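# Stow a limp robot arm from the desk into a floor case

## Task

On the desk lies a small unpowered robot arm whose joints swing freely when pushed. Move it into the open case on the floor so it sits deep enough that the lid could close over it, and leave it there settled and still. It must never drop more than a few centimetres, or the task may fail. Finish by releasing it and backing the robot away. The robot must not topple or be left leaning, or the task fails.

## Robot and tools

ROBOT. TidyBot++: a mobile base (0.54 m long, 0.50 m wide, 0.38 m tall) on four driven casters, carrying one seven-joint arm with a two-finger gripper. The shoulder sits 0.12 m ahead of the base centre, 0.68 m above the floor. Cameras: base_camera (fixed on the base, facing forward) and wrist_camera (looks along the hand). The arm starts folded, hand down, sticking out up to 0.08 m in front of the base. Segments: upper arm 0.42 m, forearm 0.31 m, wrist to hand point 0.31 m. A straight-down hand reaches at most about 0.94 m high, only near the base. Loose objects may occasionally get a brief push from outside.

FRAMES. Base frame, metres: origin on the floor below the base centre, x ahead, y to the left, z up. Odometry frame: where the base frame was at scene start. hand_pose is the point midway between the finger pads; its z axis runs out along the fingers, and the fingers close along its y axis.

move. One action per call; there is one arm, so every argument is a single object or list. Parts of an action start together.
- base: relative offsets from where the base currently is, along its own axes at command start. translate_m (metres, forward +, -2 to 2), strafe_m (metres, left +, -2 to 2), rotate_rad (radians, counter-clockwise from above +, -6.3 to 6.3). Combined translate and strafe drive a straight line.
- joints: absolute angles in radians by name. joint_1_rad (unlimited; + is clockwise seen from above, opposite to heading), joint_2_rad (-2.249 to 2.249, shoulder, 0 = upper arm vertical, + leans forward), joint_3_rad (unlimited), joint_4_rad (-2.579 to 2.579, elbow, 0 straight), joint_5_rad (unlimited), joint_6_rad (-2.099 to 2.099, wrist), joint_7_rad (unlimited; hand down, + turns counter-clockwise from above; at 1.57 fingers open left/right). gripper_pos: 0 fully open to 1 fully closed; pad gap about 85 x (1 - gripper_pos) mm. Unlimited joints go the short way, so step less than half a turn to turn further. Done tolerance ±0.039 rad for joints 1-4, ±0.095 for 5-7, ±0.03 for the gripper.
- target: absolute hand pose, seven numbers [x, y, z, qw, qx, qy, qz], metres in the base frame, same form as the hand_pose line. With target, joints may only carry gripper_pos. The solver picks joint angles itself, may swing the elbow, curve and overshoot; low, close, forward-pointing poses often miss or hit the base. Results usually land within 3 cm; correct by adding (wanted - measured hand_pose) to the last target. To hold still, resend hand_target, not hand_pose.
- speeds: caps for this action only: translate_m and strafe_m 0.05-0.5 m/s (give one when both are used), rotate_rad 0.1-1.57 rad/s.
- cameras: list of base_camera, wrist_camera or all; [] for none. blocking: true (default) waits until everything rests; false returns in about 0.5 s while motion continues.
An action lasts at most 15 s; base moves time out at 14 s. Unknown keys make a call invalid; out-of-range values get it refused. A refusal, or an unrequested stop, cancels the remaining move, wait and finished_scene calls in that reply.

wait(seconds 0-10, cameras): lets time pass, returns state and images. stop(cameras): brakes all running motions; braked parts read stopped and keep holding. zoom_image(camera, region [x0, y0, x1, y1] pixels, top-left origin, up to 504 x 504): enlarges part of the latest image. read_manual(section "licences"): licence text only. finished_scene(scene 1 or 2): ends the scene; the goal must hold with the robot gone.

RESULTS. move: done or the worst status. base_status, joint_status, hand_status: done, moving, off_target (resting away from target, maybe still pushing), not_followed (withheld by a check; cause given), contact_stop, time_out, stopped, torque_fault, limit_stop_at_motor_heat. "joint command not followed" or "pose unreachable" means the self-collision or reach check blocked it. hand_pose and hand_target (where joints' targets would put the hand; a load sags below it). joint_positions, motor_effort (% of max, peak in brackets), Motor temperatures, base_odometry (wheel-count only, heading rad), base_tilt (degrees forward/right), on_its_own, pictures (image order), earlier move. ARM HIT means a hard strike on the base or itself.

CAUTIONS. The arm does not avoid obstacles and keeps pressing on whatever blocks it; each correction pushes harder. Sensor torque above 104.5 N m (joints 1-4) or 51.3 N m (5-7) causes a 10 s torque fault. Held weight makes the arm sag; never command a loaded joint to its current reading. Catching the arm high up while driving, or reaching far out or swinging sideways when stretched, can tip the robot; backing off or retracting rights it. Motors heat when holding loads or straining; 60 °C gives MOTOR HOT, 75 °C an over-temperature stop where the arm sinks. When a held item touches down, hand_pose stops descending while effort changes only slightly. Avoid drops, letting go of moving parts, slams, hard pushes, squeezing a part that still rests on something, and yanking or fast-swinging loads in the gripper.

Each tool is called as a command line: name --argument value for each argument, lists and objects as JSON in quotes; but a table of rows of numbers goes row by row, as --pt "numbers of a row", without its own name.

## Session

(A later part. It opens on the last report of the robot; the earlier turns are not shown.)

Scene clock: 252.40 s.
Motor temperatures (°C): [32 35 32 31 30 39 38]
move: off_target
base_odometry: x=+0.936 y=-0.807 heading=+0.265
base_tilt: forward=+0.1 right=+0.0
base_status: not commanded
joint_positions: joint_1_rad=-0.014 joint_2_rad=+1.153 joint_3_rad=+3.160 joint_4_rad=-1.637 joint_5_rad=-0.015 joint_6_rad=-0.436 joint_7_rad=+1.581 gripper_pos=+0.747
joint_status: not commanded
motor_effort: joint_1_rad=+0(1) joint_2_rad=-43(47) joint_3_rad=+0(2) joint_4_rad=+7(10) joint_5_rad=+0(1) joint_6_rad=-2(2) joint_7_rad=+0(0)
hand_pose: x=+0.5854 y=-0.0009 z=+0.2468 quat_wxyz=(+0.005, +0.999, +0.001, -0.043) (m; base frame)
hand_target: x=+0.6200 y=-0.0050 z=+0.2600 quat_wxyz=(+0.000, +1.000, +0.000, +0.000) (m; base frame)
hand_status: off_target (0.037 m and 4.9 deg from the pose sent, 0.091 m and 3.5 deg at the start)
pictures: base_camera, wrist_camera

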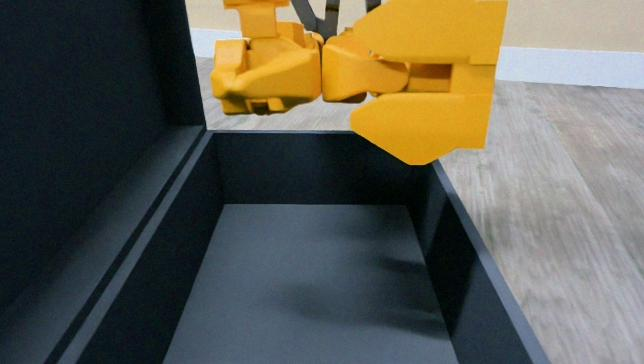

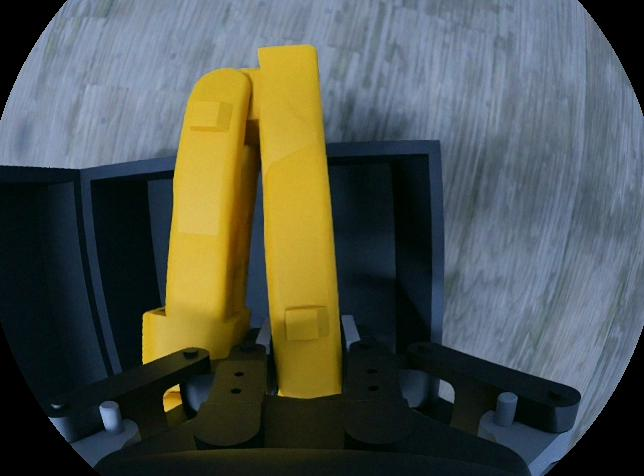

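move --target '[0.58, 0.036, 0.26, 0, 0.9991, 0, 0.035]'

wait --seconds 0.5

Scene clock: 274.27 s.
Motor temperatures (°C): [32 35 32 31 30 39 38]
move: off_target
base_odometry: x=+0.936 y=-0.807 heading=+0.265
base_tilt: forward=+0.0 right=+0.0
base_status: not commanded
joint_positions: joint_1_rad=-0.073 joint_2_rad=+1.120 joint_3_rad=+3.159 joint_4_rad=-1.821 joint_5_rad=-0.015 joint_6_rad=-0.196 joint_7_rad=+1.573 gripper_pos=+0.747
joint_status: not commanded
motor_effort: joint_1_rad=-1(2) joint_2_rad=-41(44) joint_3_rad=-1(2) joint_4_rad=+4(8) joint_5_rad=+1(1) joint_6_rad=-1(2) joint_7_rad=+0(0)
hand_pose: x=+0.5614 y=+0.0245 z=+0.2458 quat_wxyz=(+0.006, +1.000, +0.027, +0.003) (m; base frame)
hand_target: x=+0.5800 y=+0.0360 z=+0.2600 quat_wxyz=(+0.000, +0.999, +0.000, +0.035) (m; base frame)
hand_status: off_target (0.026 m and 4.9 deg from the pose sent, 0.040 m and 8.9 deg at the start)
pictures: base_camera, wrist_camera

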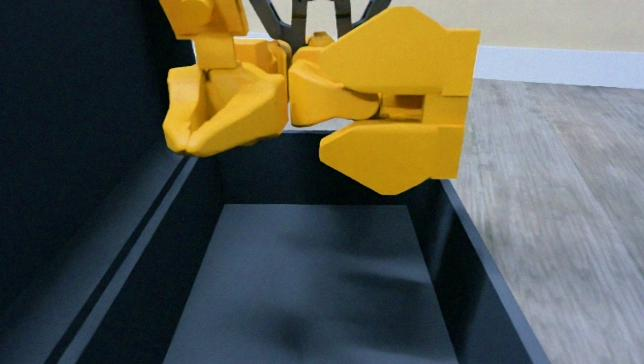

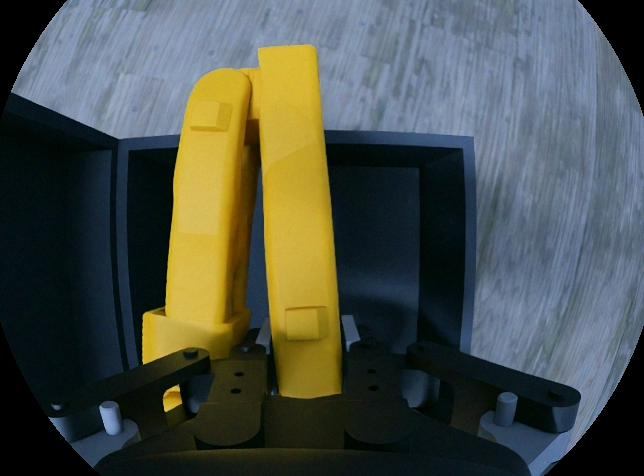

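Scene clock: 274.77 s.
Motor temperatures (°C): [32 35 32 31 30 39 38]
base_odometry: x=+0.936 y=-0.807 heading=+0.265
base_tilt: forward=+0.0 right=+0.0
base_status: not commanded
joint_positions: joint_1_rad=-0.073 joint_2_rad=+1.120 joint_3_rad=+3.159 joint_4_rad=-1.821 joint_5_rad=-0.015 joint_6_rad=-0.194 joint_7_rad=+1.573 gripper_pos=+0.747
joint_status: not commanded
motor_effort: joint_1_rad=+0(2) joint_2_rad=-41(44) joint_3_rad=-1(2) joint_4_rad=+4(8) joint_5_rad=+0(1) joint_6_rad=+0(2) joint_7_rad=+0(0)
hand_pose: x=+0.5620 y=+0.0245 z=+0.2458 quat_wxyz=(+0.006, +1.000, +0.027, +0.004) (m; base frame)
hand_target: x=+0.5800 y=+0.0360 z=+0.2600 quat_wxyz=(+0.000, +0.999, +0.000, +0.035) (m; base frame)
hand_status: off_target (0.026 m and 4.8 deg from the pose sent, 0.040 m and 8.9 deg at the start)
wait: 0.50 s; at rest by 0.27 s
pictures: base_camera, wrist_camera

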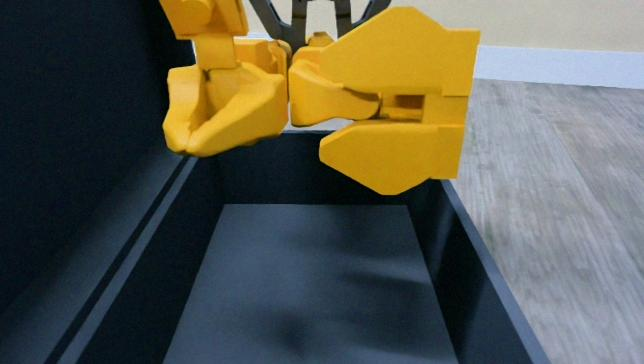

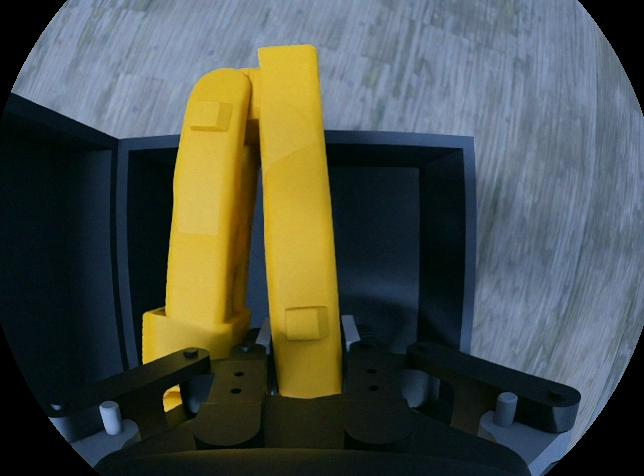

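move --target '[0.58, 0.034, 0.21, 0, 0.9991, -0.025, 0.035]'

Scene clock: 294.53 s.
Motor temperatures (°C): [32 36 32 31 30 39 38]
move: off_target
base_odometry: x=+0.936 y=-0.807 heading=+0.265
base_tilt: forward=+0.0 right=-0.1
base_status: not commanded
joint_positions: joint_1_rad=-0.073 joint_2_rad=+1.230 joint_3_rad=+3.159 joint_4_rad=-1.800 joint_5_rad=-0.024 joint_6_rad=-0.125 joint_7_rad=+1.558 gripper_pos=+0.747
joint_status: not commanded
motor_effort: joint_1_rad=+0(1) joint_2_rad=-41(44) joint_3_rad=-1(2) joint_4_rad=+2(5) joint_5_rad=+0(1) joint_6_rad=-1(1) joint_7_rad=+0(0)
hand_pose: x=+0.5465 y=+0.0232 z=+0.1988 quat_wxyz=(+0.007, +1.000, +0.015, -0.006) (m; base frame)
hand_target: x=+0.5800 y=+0.0340 z=+0.2100 quat_wxyz=(+0.000, +0.999, -0.025, +0.035) (m; base frame)
hand_status: off_target (0.037 m and 6.6 deg from the pose sent, 0.041 m and 7.0 deg at the start)
pictures: base_camera, wrist_camera

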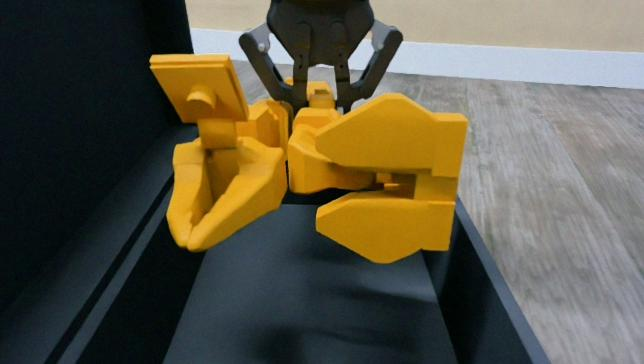

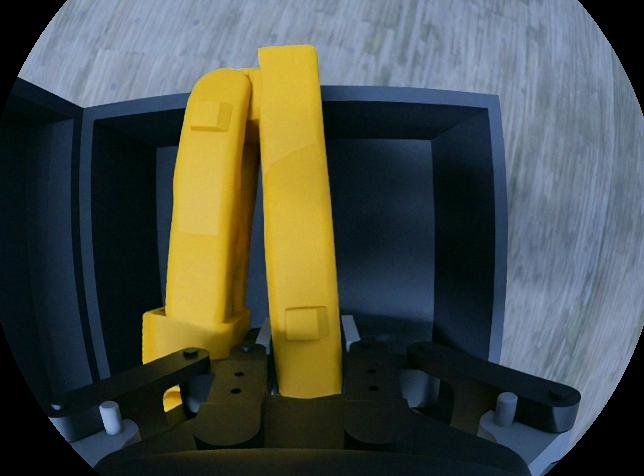

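move --target '[0.545, 0.036, 0.21, 0, 0.9991, -0.025, 0.035]'

move --target '[0.545, 0.038, 0.15, 0, 0.9991, -0.025, 0.04]'

Scene clock: 306.60 s.
Motor temperatures (°C): [32 36 32 31 30 39 38]
move: off_target
base_odometry: x=+0.936 y=-0.807 heading=+0.265
base_tilt: forward=+0.0 right=-0.1
base_status: not commanded
joint_positions: joint_1_rad=-0.073 joint_2_rad=+1.227 joint_3_rad=+3.159 joint_4_rad=-1.884 joint_5_rad=-0.026 joint_6_rad=-0.019 joint_7_rad=+1.554 gripper_pos=+0.747
joint_status: not commanded
motor_effort: joint_1_rad=-1(1) joint_2_rad=-39(41) joint_3_rad=-1(2) joint_4_rad=+1(3) joint_5_rad=+0(1) joint_6_rad=+0(2) joint_7_rad=+0(0)
hand_pose: x=+0.5279 y=+0.0213 z=+0.1979 quat_wxyz=(+0.008, +1.000, +0.012, +0.006) (m; base frame)
hand_target: x=+0.5450 y=+0.0360 z=+0.2100 quat_wxyz=(+0.000, +0.999, -0.025, +0.035) (m; base frame)
hand_status: off_target (0.026 m and 5.5 deg from the pose sent, 0.017 m and 6.6 deg at the start)
pictures: base_camera, wrist_camera

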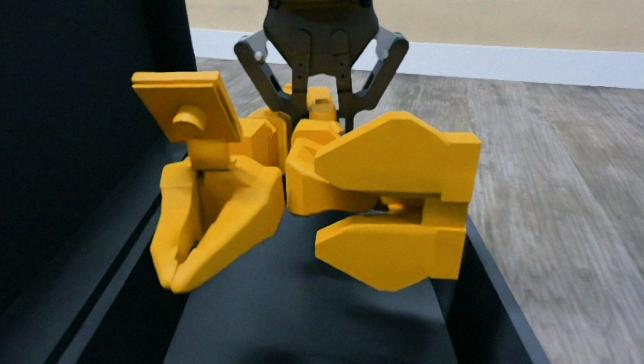

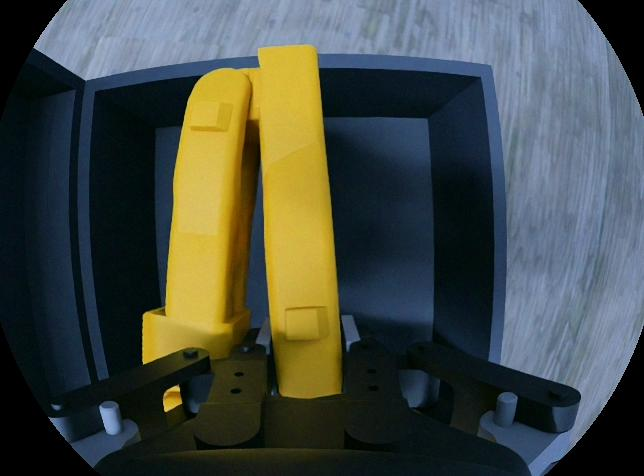

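Scene clock: 308.03 s.
Motor temperatures (°C): [32 36 32 31 30 39 38]
move: off_target
base_odometry: x=+0.936 y=-0.807 heading=+0.265
base_tilt: forward=+0.0 right=+0.0
base_status: not commanded
joint_positions: joint_1_rad=-0.073 joint_2_rad=+1.368 joint_3_rad=+3.157 joint_4_rad=-1.832 joint_5_rad=-0.027 joint_6_rad=+0.059 joint_7_rad=+1.550 gripper_pos=+0.747
joint_status: not commanded
motor_effort: joint_1_rad=+0(1) joint_2_rad=-39(42) joint_3_rad=-1(2) joint_4_rad=-1(2) joint_5_rad=+1(1) joint_6_rad=-1(1) joint_7_rad=+0(0)
hand_pose: x=+0.5123 y=+0.0205 z=+0.1412 quat_wxyz=(+0.008, +1.000, +0.011, +0.001) (m; base frame)
hand_target: x=+0.5450 y=+0.0380 z=+0.1500 quat_wxyz=(+0.000, +0.999, -0.025, +0.040) (m; base frame)
hand_status: off_target (0.038 m and 6.2 deg from the pose sent, 0.054 m and 5.8 deg at the start)
pictures: base_camera, wrist_camera

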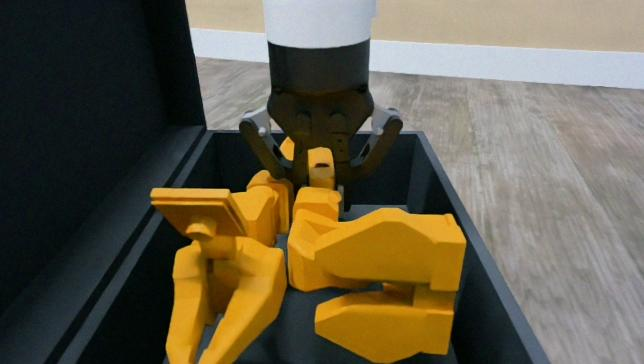

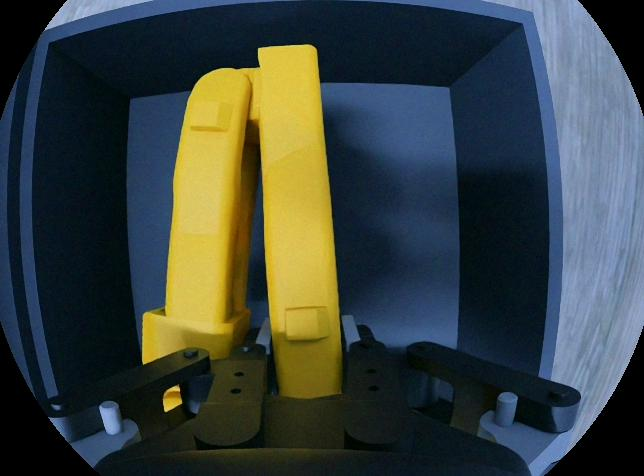

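move --target '[0.555, 0.045, 0.11, 0, 0.9991, -0.025, 0.045]'

move --target '[0.56, 0.045, 0.08, 0, 0.9991, -0.025, 0.045]'

Scene clock: 317.87 s.
Motor temperatures (°C): [32 36 32 30 30 39 38]
move: off_target
base_odometry: x=+0.936 y=-0.807 heading=+0.265
base_tilt: forward=+0.1 right=+0.0
base_status: not commanded
joint_positions: joint_1_rad=-0.090 joint_2_rad=+1.461 joint_3_rad=+3.156 joint_4_rad=-1.730 joint_5_rad=-0.036 joint_6_rad=+0.072 joint_7_rad=+1.542 gripper_pos=+0.747
joint_status: not commanded
motor_effort: joint_1_rad=-1(1) joint_2_rad=-40(42) joint_3_rad=-1(2) joint_4_rad=-1(3) joint_5_rad=+0(1) joint_6_rad=+0(2) joint_7_rad=+0(0)
hand_pose: x=+0.5272 y=+0.0285 z=+0.1024 quat_wxyz=(+0.008, +1.000, +0.012, +0.011) (m; base frame)
hand_target: x=+0.5550 y=+0.0450 z=+0.1100 quat_wxyz=(+0.000, +0.999, -0.025, +0.045) (m; base frame)
hand_status: off_target (0.033 m and 5.8 deg from the pose sent, 0.058 m and 6.6 deg at the start)
pictures: base_camera, wrist_camera

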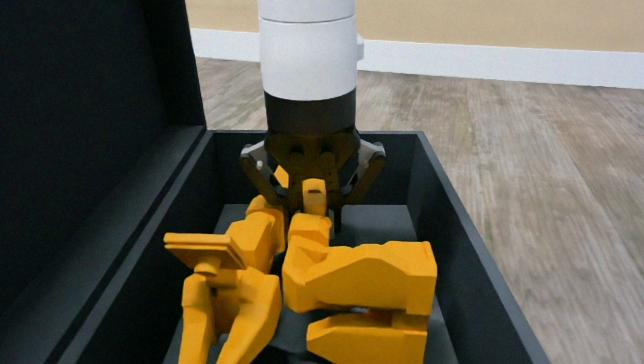

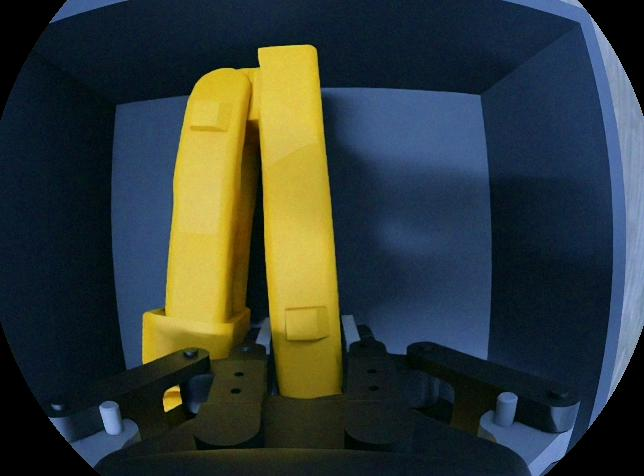

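Scene clock: 318.73 s.
Motor temperatures (°C): [32 36 32 30 30 39 38]
move: off_target
base_odometry: x=+0.936 y=-0.807 heading=+0.265
base_tilt: forward=+0.0 right=-0.1
base_status: not commanded
joint_positions: joint_1_rad=-0.090 joint_2_rad=+1.531 joint_3_rad=+3.156 joint_4_rad=-1.651 joint_5_rad=-0.036 joint_6_rad=+0.072 joint_7_rad=+1.542 gripper_pos=+0.747
joint_status: not commanded
motor_effort: joint_1_rad=-1(1) joint_2_rad=-40(42) joint_3_rad=-1(2) joint_4_rad=+0(2) joint_5_rad=+0(1) joint_6_rad=+0(1) joint_7_rad=+0(0)
hand_pose: x=+0.5353 y=+0.0292 z=+0.0731 quat_wxyz=(+0.007, +1.000, +0.013, +0.016) (m; base frame)
hand_target: x=+0.5600 y=+0.0450 z=+0.0800 quat_wxyz=(+0.000, +0.999, -0.025, +0.045) (m; base frame)
hand_status: off_target (0.030 m and 5.5 deg from the pose sent, 0.043 m and 5.8 deg at the start)
pictures: base_camera, wrist_camera

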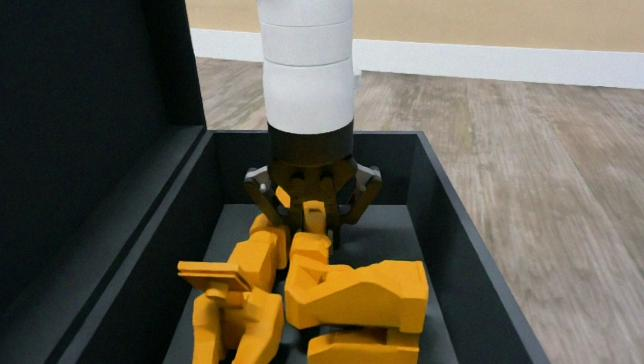

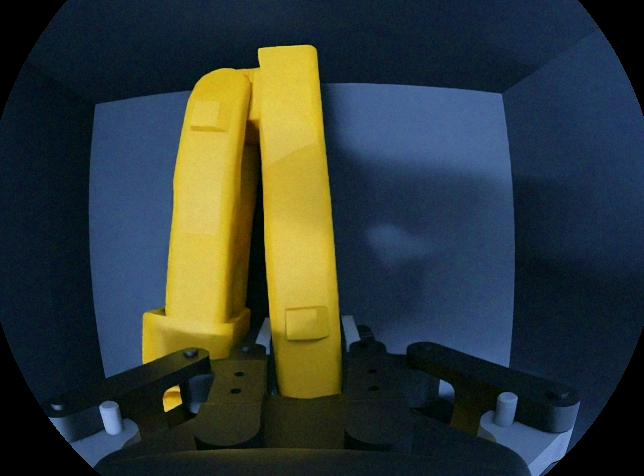

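Entering nicely. Continue.

move --target '[0.552, 0.045, 0.06, 0, 0.9991, -0.025, 0.04]'

move --target '[0.552, 0.045, 0.045, 0, 0.9991, -0.025, 0.04]'

move --target '[0.552, 0.045, 0.033, 0, 0.9991, -0.025, 0.04]'

Scene clock: 327.77 s.
Motor temperatures (°C): [32 36 32 30 30 39 38]
move: off_target
base_odometry: x=+0.936 y=-0.807 heading=+0.265
base_tilt: forward=+0.1 right=+0.0
base_status: not commanded
joint_positions: joint_1_rad=-0.090 joint_2_rad=+1.536 joint_3_rad=+3.156 joint_4_rad=-1.639 joint_5_rad=-0.036 joint_6_rad=+0.073 joint_7_rad=+1.542 gripper_pos=+0.747
joint_status: not commanded
motor_effort: joint_1_rad=-1(1) joint_2_rad=-32(40) joint_3_rad=-1(3) joint_4_rad=+5(5) joint_5_rad=+1(1) joint_6_rad=+4(5) joint_7_rad=+0(0)
hand_pose: x=+0.5402 y=+0.0297 z=+0.0712 quat_wxyz=(+0.007, +1.000, +0.013, +0.020) (m; base frame)
hand_target: x=+0.5520 y=+0.0450 z=+0.0600 quat_wxyz=(+0.000, +0.999, -0.025, +0.040) (m; base frame)
hand_status: off_target (0.022 m and 4.9 deg from the pose sent, 0.026 m and 5.2 deg at the start)
pictures: base_camera, wrist_camera

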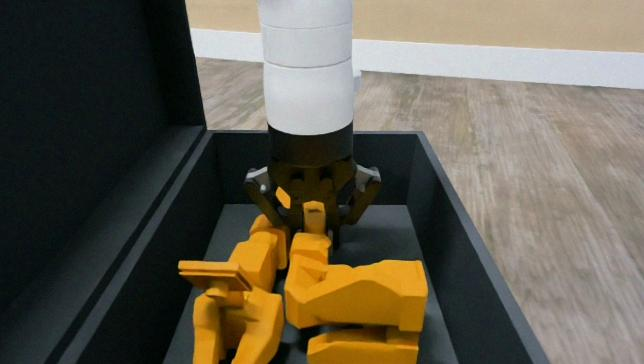

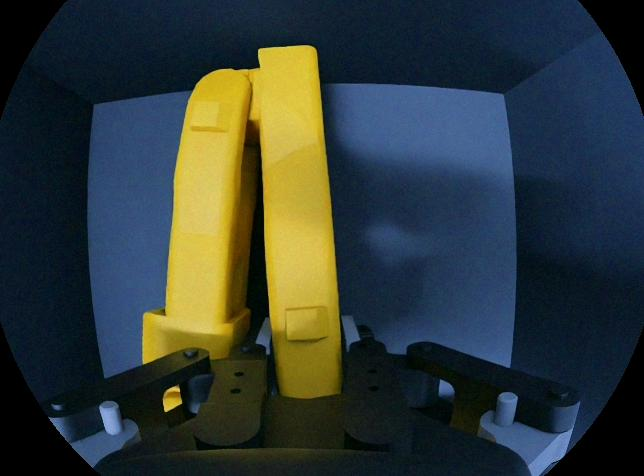

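Scene clock: 328.43 s.
Motor temperatures (°C): [32 36 32 30 30 39 38]
move: off_target
base_odometry: x=+0.936 y=-0.807 heading=+0.265
base_tilt: forward=+0.0 right=+0.0
base_status: not commanded
joint_positions: joint_1_rad=-0.090 joint_2_rad=+1.538 joint_3_rad=+3.156 joint_4_rad=-1.637 joint_5_rad=-0.037 joint_6_rad=+0.072 joint_7_rad=+1.542 gripper_pos=+0.747
joint_status: not commanded
motor_effort: joint_1_rad=-1(1) joint_2_rad=-26(32) joint_3_rad=-2(2) joint_4_rad=+10(11) joint_5_rad=+0(1) joint_6_rad=+8(8) joint_7_rad=+0(0)
hand_pose: x=+0.5405 y=+0.0297 z=+0.0704 quat_wxyz=(+0.007, +1.000, +0.012, +0.020) (m; base frame)
hand_target: x=+0.5520 y=+0.0450 z=+0.0450 quat_wxyz=(+0.000, +0.999, -0.025, +0.040) (m; base frame)
hand_status: off_target (0.032 m and 4.9 deg from the pose sent, 0.033 m and 4.9 deg at the start)
pictures: base_camera, wrist_camera

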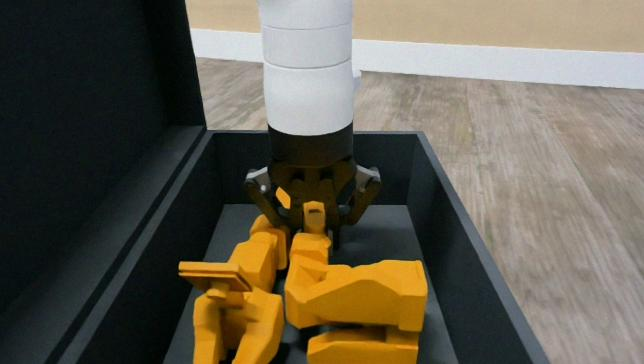

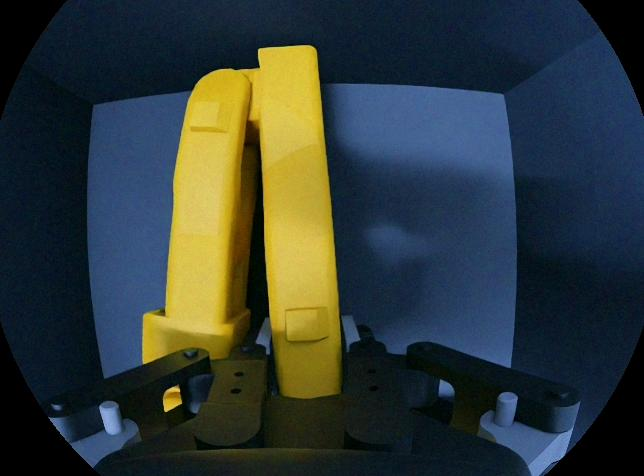

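Scene clock: 329.13 s.
Motor temperatures (°C): [32 36 32 30 30 39 38]
move: off_target
base_odometry: x=+0.935 y=-0.807 heading=+0.265
base_tilt: forward=+0.0 right=+0.0
base_status: not commanded
joint_positions: joint_1_rad=-0.090 joint_2_rad=+1.541 joint_3_rad=+3.152 joint_4_rad=-1.630 joint_5_rad=-0.046 joint_6_rad=+0.069 joint_7_rad=+1.534 gripper_pos=+0.747
joint_status: not commanded
motor_effort: joint_1_rad=-1(2) joint_2_rad=-23(26) joint_3_rad=+0(2) joint_4_rad=+13(15) joint_5_rad=+2(2) joint_6_rad=+10(11) joint_7_rad=+1(1)
hand_pose: x=+0.5416 y=+0.0321 z=+0.0690 quat_wxyz=(+0.005, +1.000, +0.004, +0.020) (m; base frame)
hand_target: x=+0.5520 y=+0.0450 z=+0.0330 quat_wxyz=(+0.000, +0.999, -0.025, +0.040) (m; base frame)
hand_status: off_target (0.040 m and 4.0 deg from the pose sent, 0.042 m and 4.9 deg at the start)
pictures: base_camera, wrist_camera

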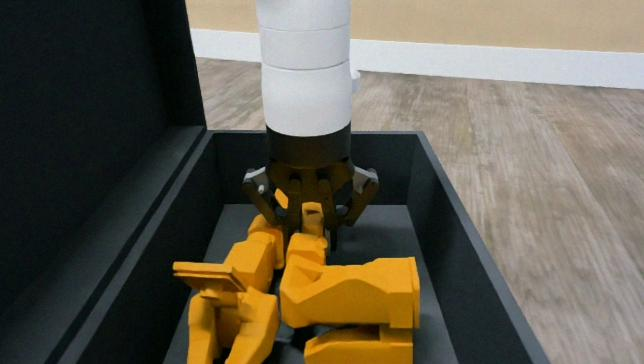

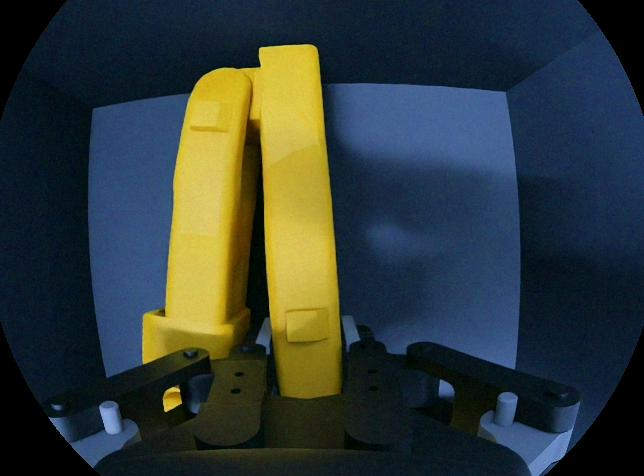

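move --target '[0.552, 0.042, 0.058, 0, 0.9991, -0.015, 0.03]' --cameras '[]'

move --joints '{"gripper_pos": 0.66}'

move --joints '{"gripper_pos": 0.56}'

Scene clock: 334.17 s.
Motor temperatures (°C): [32 36 32 30 30 39 38]
move: off_target
base_odometry: x=+0.935 y=-0.807 heading=+0.265
base_tilt: forward=+0.0 right=-0.1
base_status: not commanded
joint_positions: joint_1_rad=-0.090 joint_2_rad=+1.539 joint_3_rad=+3.152 joint_4_rad=-1.630 joint_5_rad=-0.046 joint_6_rad=+0.068 joint_7_rad=+1.533 gripper_pos=+0.747
joint_status: not commanded
motor_effort: joint_1_rad=-1(2) joint_2_rad=-29(30) joint_3_rad=-2(2) joint_4_rad=+9(14) joint_5_rad=+1(2) joint_6_rad=+7(11) joint_7_rad=+1(1)
hand_pose: x=+0.5424 y=+0.0323 z=+0.0697 quat_wxyz=(+0.005, +1.000, +0.003, +0.021) (m; base frame)
hand_target: x=+0.5520 y=+0.0420 z=+0.0580 quat_wxyz=(+0.000, +0.999, -0.015, +0.030) (m; base frame)
hand_status: off_target (0.018 m and 2.4 deg from the pose sent, 0.018 m and 2.5 deg at the start)
pictures: none
No camera images: "cameras" was empty.

Scene clock: 335.00 s.
Motor temperatures (°C): [32 36 32 30 30 39 38]
move: done
base_odometry: x=+0.935 y=-0.807 heading=+0.265
base_tilt: forward=+0.1 right=+0.0
base_status: not commanded
joint_positions: joint_1_rad=-0.090 joint_2_rad=+1.565 joint_3_rad=+3.149 joint_4_rad=-1.598 joint_5_rad=-0.046 joint_6_rad=+0.070 joint_7_rad=+1.533 gripper_pos=+0.660
joint_status: all done
motor_effort: joint_1_rad=-1(2) joint_2_rad=-36(37) joint_3_rad=-2(4) joint_4_rad=+2(10) joint_5_rad=+0(1) joint_6_rad=+1(8) joint_7_rad=+0(1)
hand_pose: x=+0.5470 y=+0.0341 z=+0.0590 quat_wxyz=(+0.003, +1.000, +0.004, +0.025) (m; base frame)
hand_target: x=+0.5520 y=+0.0420 z=+0.0580 quat_wxyz=(+0.000, +0.999, -0.015, +0.030) (m; base frame)
hand_status: not commanded
pictures: base_camera, wrist_camera

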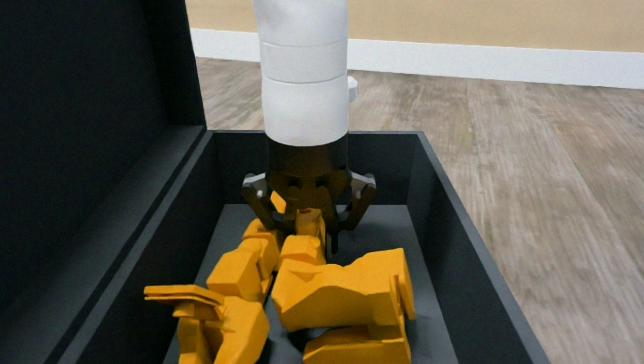

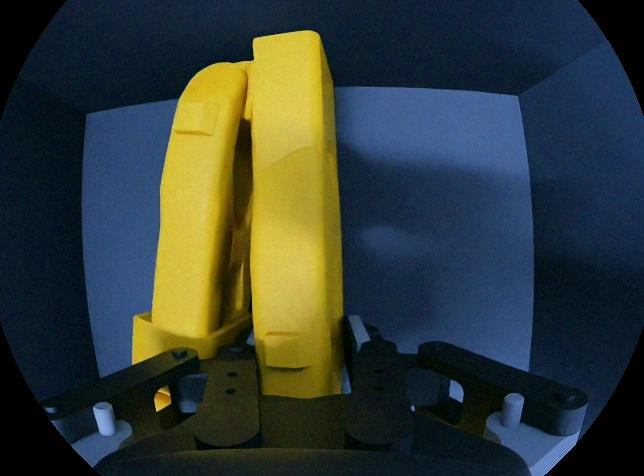

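Scene clock: 335.53 s.
Motor temperatures (°C): [32 36 32 30 30 39 38]
move: done
base_odometry: x=+0.935 y=-0.807 heading=+0.265
base_tilt: forward=+0.0 right=+0.0
base_status: not commanded
joint_positions: joint_1_rad=-0.090 joint_2_rad=+1.565 joint_3_rad=+3.150 joint_4_rad=-1.598 joint_5_rad=-0.046 joint_6_rad=+0.070 joint_7_rad=+1.533 gripper_pos=+0.560
joint_status: all done
motor_effort: joint_1_rad=-2(3) joint_2_rad=-36(37) joint_3_rad=-3(4) joint_4_rad=+1(1) joint_5_rad=+0(1) joint_6_rad=+1(1) joint_7_rad=+0(0)
hand_pose: x=+0.5470 y=+0.0340 z=+0.0590 quat_wxyz=(+0.003, +1.000, +0.004, +0.025) (m; base frame)
hand_target: x=+0.5520 y=+0.0420 z=+0.0580 quat_wxyz=(+0.000, +0.999, -0.015, +0.030) (m; base frame)
hand_status: not commanded
pictures: base_camera, wrist_camera

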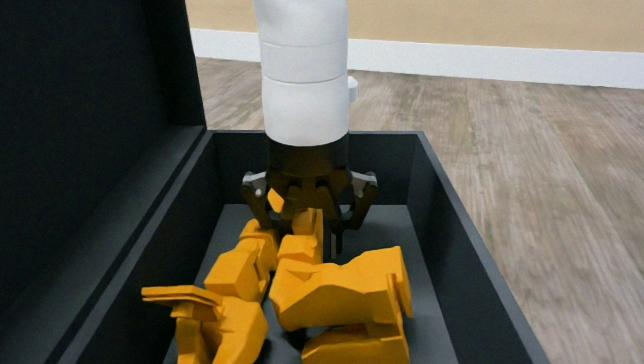

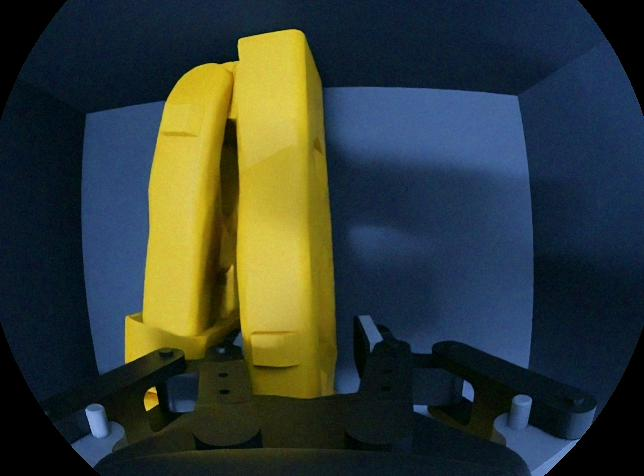

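move --target '[0.552, 0.042, 0.09, 0, 0.9991, -0.015, 0.03]'

move --target '[0.552, 0.038, 0.15, 0, 0.9991, -0.015, 0.03]'

move --target '[0.552, 0.038, 0.5, 0, 1, 0, 0]'

Scene clock: 339.87 s.
Motor temperatures (°C): [32 36 32 30 30 39 38]
move: off_target
base_odometry: x=+0.935 y=-0.807 heading=+0.265
base_tilt: forward=+0.0 right=-0.1
base_status: not commanded
joint_positions: joint_1_rad=-0.090 joint_2_rad=+1.488 joint_3_rad=+3.147 joint_4_rad=-1.645 joint_5_rad=-0.046 joint_6_rad=+0.070 joint_7_rad=+1.533 gripper_pos=+0.560
joint_status: not commanded
motor_effort: joint_1_rad=-1(2) joint_2_rad=-37(39) joint_3_rad=-1(3) joint_4_rad=+1(2) joint_5_rad=+0(1) joint_6_rad=+1(1) joint_7_rad=+0(0)
hand_pose: x=+0.5635 y=+0.0373 z=+0.0917 quat_wxyz=(+0.001, +0.999, +0.003, +0.039) (m; base frame)
hand_target: x=+0.5520 y=+0.0420 z=+0.0900 quat_wxyz=(+0.000, +0.999, -0.015, +0.030) (m; base frame)
hand_status: off_target (0.013 m and 2.4 deg from the pose sent, 0.032 m and 2.3 deg at the start)
pictures: base_camera, wrist_camera

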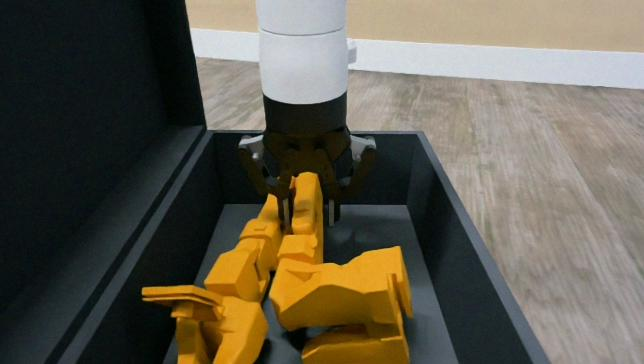

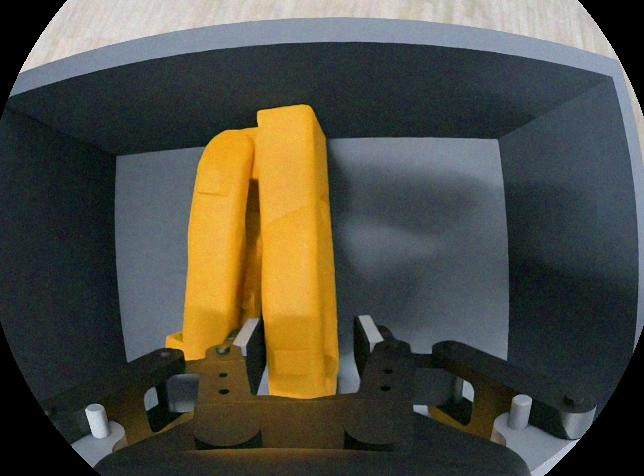

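Scene clock: 341.17 s.
Motor temperatures (°C): [32 36 32 30 30 39 38]
move: off_target
base_odometry: x=+0.935 y=-0.807 heading=+0.265
base_tilt: forward=+0.0 right=-0.1
base_status: not commanded
joint_positions: joint_1_rad=-0.090 joint_2_rad=+1.343 joint_3_rad=+3.147 joint_4_rad=-1.756 joint_5_rad=-0.046 joint_6_rad=+0.070 joint_7_rad=+1.533 gripper_pos=+0.560
joint_status: not commanded
motor_effort: joint_1_rad=-1(1) joint_2_rad=-36(39) joint_3_rad=-1(2) joint_4_rad=+2(3) joint_5_rad=+0(1) joint_6_rad=+1(1) joint_7_rad=+0(0)
hand_pose: x=+0.5760 y=+0.0384 z=+0.1536 quat_wxyz=(-0.001, +0.998, +0.003, +0.057) (m; base frame)
hand_target: x=+0.5520 y=+0.0380 z=+0.1500 quat_wxyz=(+0.000, +0.999, -0.015, +0.030) (m; base frame)
hand_status: off_target (0.024 m and 3.7 deg from the pose sent, 0.059 m and 2.4 deg at the start)
pictures: base_camera, wrist_camera

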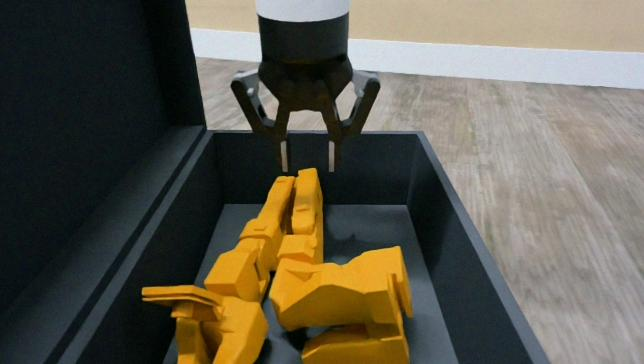

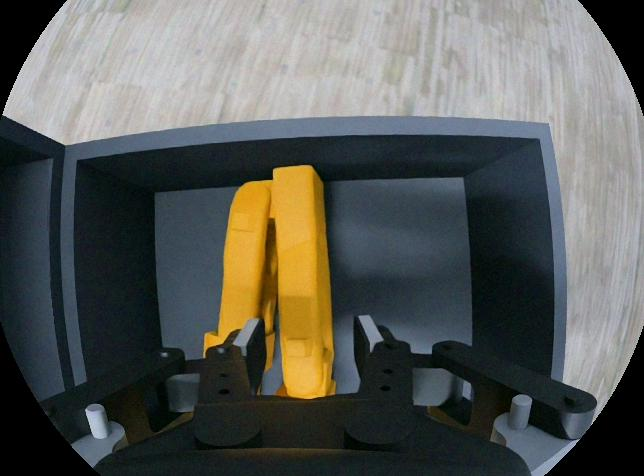

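Scene clock: 343.57 s.
Motor temperatures (°C): [32 36 32 30 30 39 38]
move: off_target
base_odometry: x=+0.935 y=-0.807 heading=+0.265
base_tilt: forward=+0.0 right=+0.0
base_status: not commanded
joint_positions: joint_1_rad=-0.090 joint_2_rad=+0.553 joint_3_rad=+3.148 joint_4_rad=-1.815 joint_5_rad=-0.038 joint_6_rad=-0.700 joint_7_rad=+1.533 gripper_pos=+0.560
joint_status: not commanded
motor_effort: joint_1_rad=+0(1) joint_2_rad=-30(39) joint_3_rad=-1(2) joint_4_rad=+13(13) joint_5_rad=+0(1) joint_6_rad=+1(1) joint_7_rad=+0(0)
hand_pose: x=+0.5804 y=+0.0478 z=+0.5047 quat_wxyz=(-0.013, +0.999, +0.010, +0.036) (m; base frame)
hand_target: x=+0.5520 y=+0.0380 z=+0.5000 quat_wxyz=(+0.000, +1.000, +0.000, +0.000) (m; base frame)
hand_status: off_target (0.030 m and 4.6 deg from the pose sent, 0.347 m and 6.5 deg at the start)
pictures: base_camera, wrist_camera

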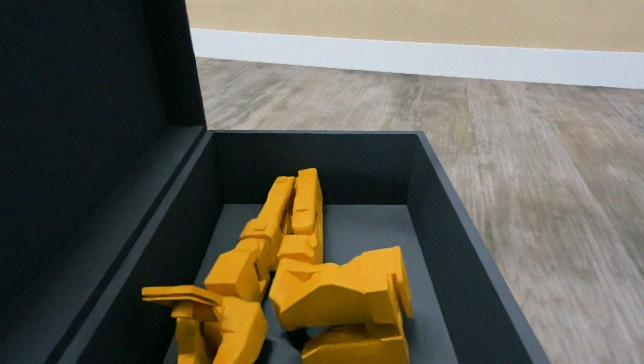

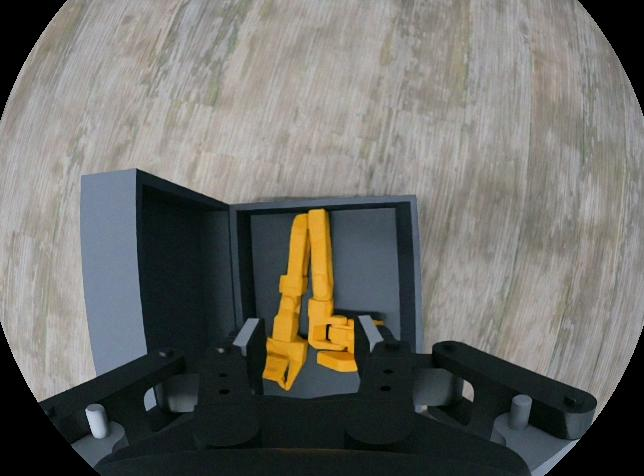

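move --base '{"translate_m": -0.45}'

Scene clock: 352.40 s.
Motor temperatures (°C): [32 36 32 30 30 39 38]
move: done
base_odometry: x=+0.501 y=-0.925 heading=+0.265
base_tilt: forward=+0.0 right=-0.1
base_status: done
joint_positions: joint_1_rad=-0.090 joint_2_rad=+0.548 joint_3_rad=+3.151 joint_4_rad=-1.824 joint_5_rad=-0.037 joint_6_rad=-0.709 joint_7_rad=+1.533 gripper_pos=+0.560
joint_status: not commanded
motor_effort: joint_1_rad=-1(2) joint_2_rad=-30(32) joint_3_rad=-1(2) joint_4_rad=+13(14) joint_5_rad=+0(1) joint_6_rad=+1(2) joint_7_rad=+0(0)
hand_pose: x=+0.5738 y=+0.0454 z=+0.5046 quat_wxyz=(-0.012, +0.999, +0.009, +0.030) (m; base frame)
hand_target: x=+0.5520 y=+0.0380 z=+0.5000 quat_wxyz=(+0.000, +1.000, +0.000, +0.000) (m; base frame)
hand_status: not commanded
pictures: base_camera, wrist_camera

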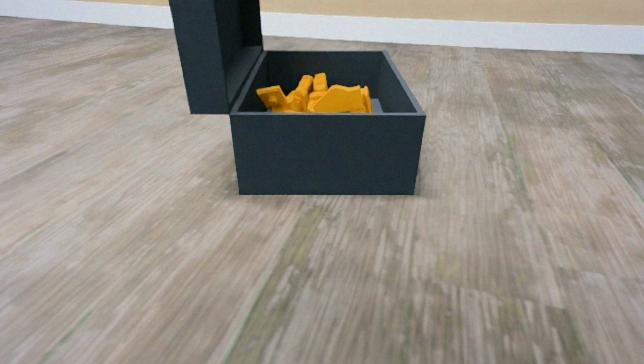

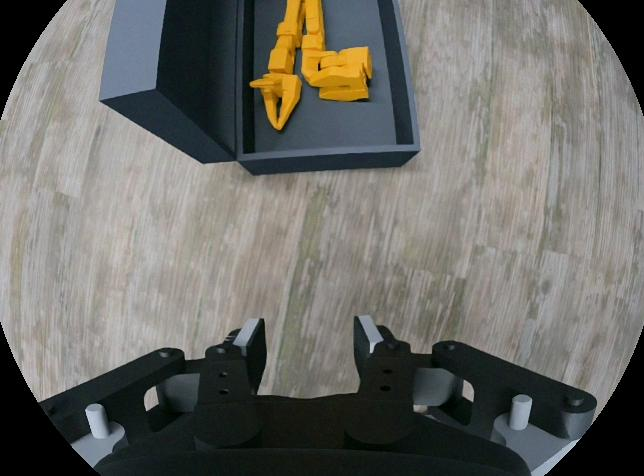

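zoom_image --camera "base_camera" --region '[210, 40, 440, 200]'

zoom_image --camera "wrist_camera" --region '[200, 0, 440, 180]'

Scaled by 2.191.

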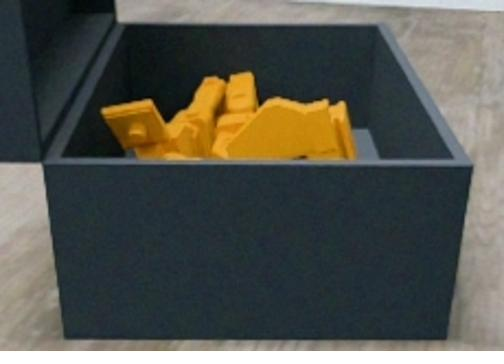

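Scaled by 2.100.

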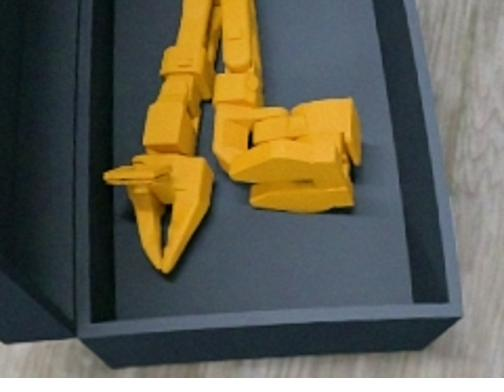

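move --base '{"translate_m": 0.3}' --joints '{"gripper_pos": 1.0}'

move --target '[0.54, 0.09, 0.30, 0, 1, 0, -0.02]'

Scene clock: 406.23 s.
Motor temperatures (°C): [31 36 32 30 30 39 38]
move: done
base_odometry: x=+0.790 y=-0.846 heading=+0.265
base_tilt: forward=+0.0 right=+0.0
base_status: done
joint_positions: joint_1_rad=-0.090 joint_2_rad=+0.547 joint_3_rad=+3.153 joint_4_rad=-1.829 joint_5_rad=-0.037 joint_6_rad=-0.712 joint_7_rad=+1.533 gripper_pos=+0.999
joint_status: all done
motor_effort: joint_1_rad=+0(4) joint_2_rad=-30(33) joint_3_rad=-1(4) joint_4_rad=+12(14) joint_5_rad=+0(1) joint_6_rad=+1(1) joint_7_rad=+0(0)
hand_pose: x=+0.5704 y=+0.0444 z=+0.5036 quat_wxyz=(-0.011, +1.000, +0.008, +0.026) (m; base frame)
hand_target: x=+0.5520 y=+0.0380 z=+0.5000 quat_wxyz=(+0.000, +1.000, +0.000, +0.000) (m; base frame)
hand_status: not commanded
pictures: base_camera, wrist_camera

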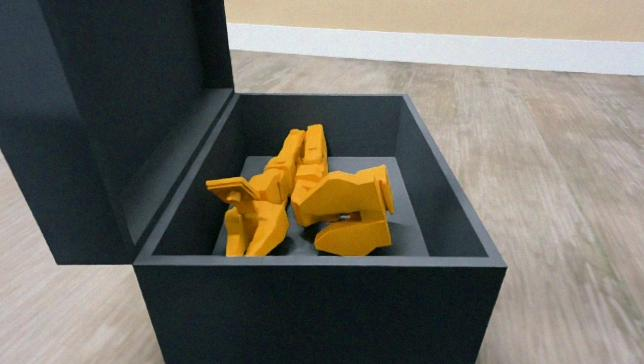

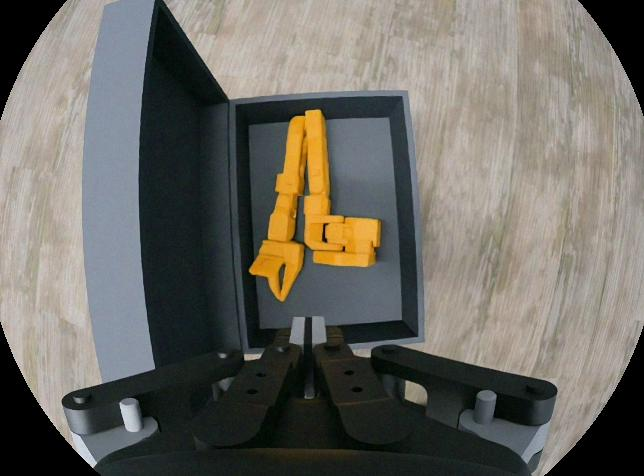

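Scene clock: 407.87 s.
Motor temperatures (°C): [31 35 32 30 30 39 38]
move: off_target
base_odometry: x=+0.790 y=-0.846 heading=+0.265
base_tilt: forward=+0.0 right=+0.0
base_status: not commanded
joint_positions: joint_1_rad=-0.195 joint_2_rad=+0.984 joint_3_rad=+3.153 joint_4_rad=-1.838 joint_5_rad=-0.046 joint_6_rad=-0.387 joint_7_rad=+1.498 gripper_pos=+0.999
joint_status: not commanded
motor_effort: joint_1_rad=-1(2) joint_2_rad=-35(37) joint_3_rad=+0(2) joint_4_rad=+6(13) joint_5_rad=+1(1) joint_6_rad=-1(1) joint_7_rad=+0(0)
hand_pose: x=+0.5393 y=+0.0837 z=+0.3058 quat_wxyz=(+0.001, +0.999, +0.036, -0.033) (m; base frame)
hand_target: x=+0.5400 y=+0.0900 z=+0.3000 quat_wxyz=(+0.000, +1.000, +0.000, -0.020) (m; base frame)
hand_status: off_target (0.009 m and 4.4 deg from the pose sent, 0.211 m and 5.5 deg at the start)
pictures: base_camera, wrist_camera

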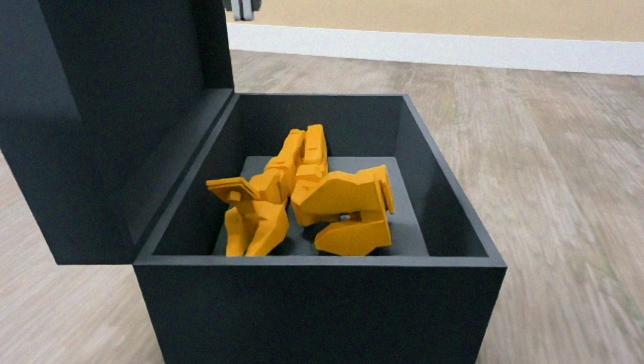

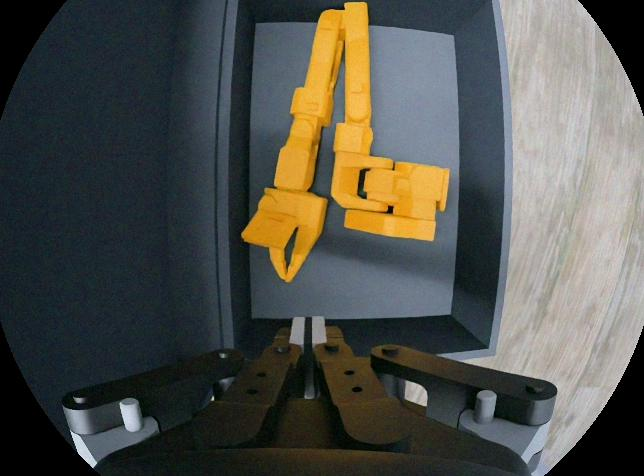

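move --target '[0.568, 0.134, 0.20, 0, 1, 0, -0.0]'

Scene clock: 415.97 s.
Motor temperatures (°C): [31 36 32 30 30 39 38]
move: off_target
base_odometry: x=+0.790 y=-0.846 heading=+0.265
base_tilt: forward=+0.1 right=-0.1
base_status: not commanded
joint_positions: joint_1_rad=-0.289 joint_2_rad=+1.236 joint_3_rad=+3.160 joint_4_rad=-1.695 joint_5_rad=-0.083 joint_6_rad=-0.278 joint_7_rad=+1.451 gripper_pos=+0.999
joint_status: not commanded
motor_effort: joint_1_rad=-1(1) joint_2_rad=-37(39) joint_3_rad=-2(2) joint_4_rad=+4(6) joint_5_rad=+0(1) joint_6_rad=-1(1) joint_7_rad=+0(0)
hand_pose: x=+0.5437 y=+0.1234 z=+0.2019 quat_wxyz=(+0.006, +0.999, +0.041, -0.033) (m; base frame)
hand_target: x=+0.5680 y=+0.1340 z=+0.2000 quat_wxyz=(+0.000, +1.000, +0.000, +0.000) (m; base frame)
hand_status: off_target (0.027 m and 6.1 deg from the pose sent, 0.121 m and 5.7 deg at the start)
pictures: base_camera, wrist_camera

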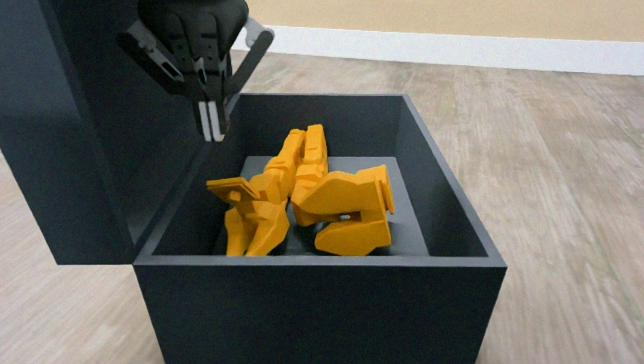

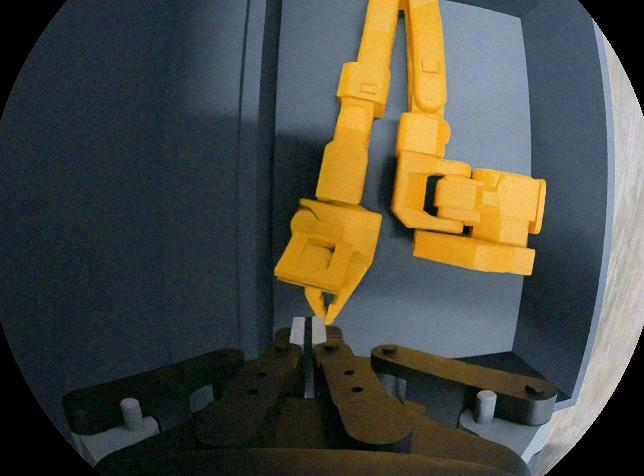

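move --target '[0.588, 0.132, 0.165, 0, 1, -0.02, 0.03]'

Scene clock: 422.20 s.
Motor temperatures (°C): [31 36 32 30 30 39 38]
move: off_target
base_odometry: x=+0.790 y=-0.846 heading=+0.265
base_tilt: forward=+0.1 right=-0.1
base_status: not commanded
joint_positions: joint_1_rad=-0.290 joint_2_rad=+1.317 joint_3_rad=+3.173 joint_4_rad=-1.637 joint_5_rad=-0.112 joint_6_rad=-0.190 joint_7_rad=+1.436 gripper_pos=+0.999
joint_status: not commanded
motor_effort: joint_1_rad=-1(1) joint_2_rad=-38(40) joint_3_rad=+0(1) joint_4_rad=+4(5) joint_5_rad=+0(1) joint_6_rad=+0(1) joint_7_rad=+0(0)
hand_pose: x=+0.5682 y=+0.1221 z=+0.1669 quat_wxyz=(+0.005, +1.000, +0.018, +0.001) (m; base frame)
hand_target: x=+0.5880 y=+0.1320 z=+0.1650 quat_wxyz=(+0.000, +0.999, -0.020, +0.030) (m; base frame)
hand_status: off_target (0.022 m and 5.6 deg from the pose sent, 0.058 m and 10.1 deg at the start)
pictures: base_camera, wrist_camera

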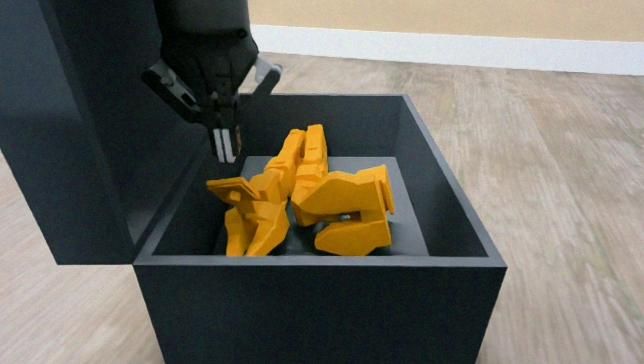

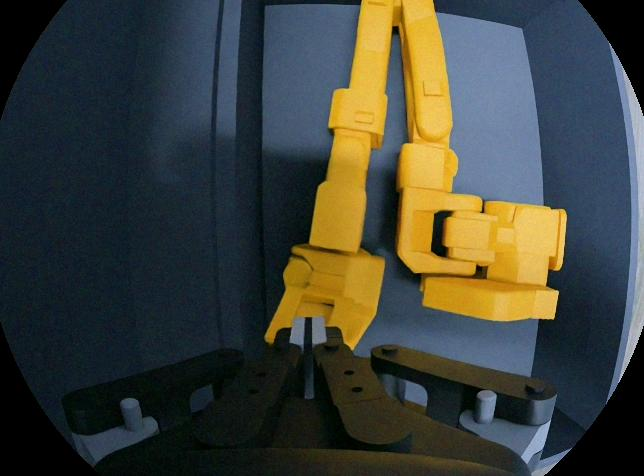

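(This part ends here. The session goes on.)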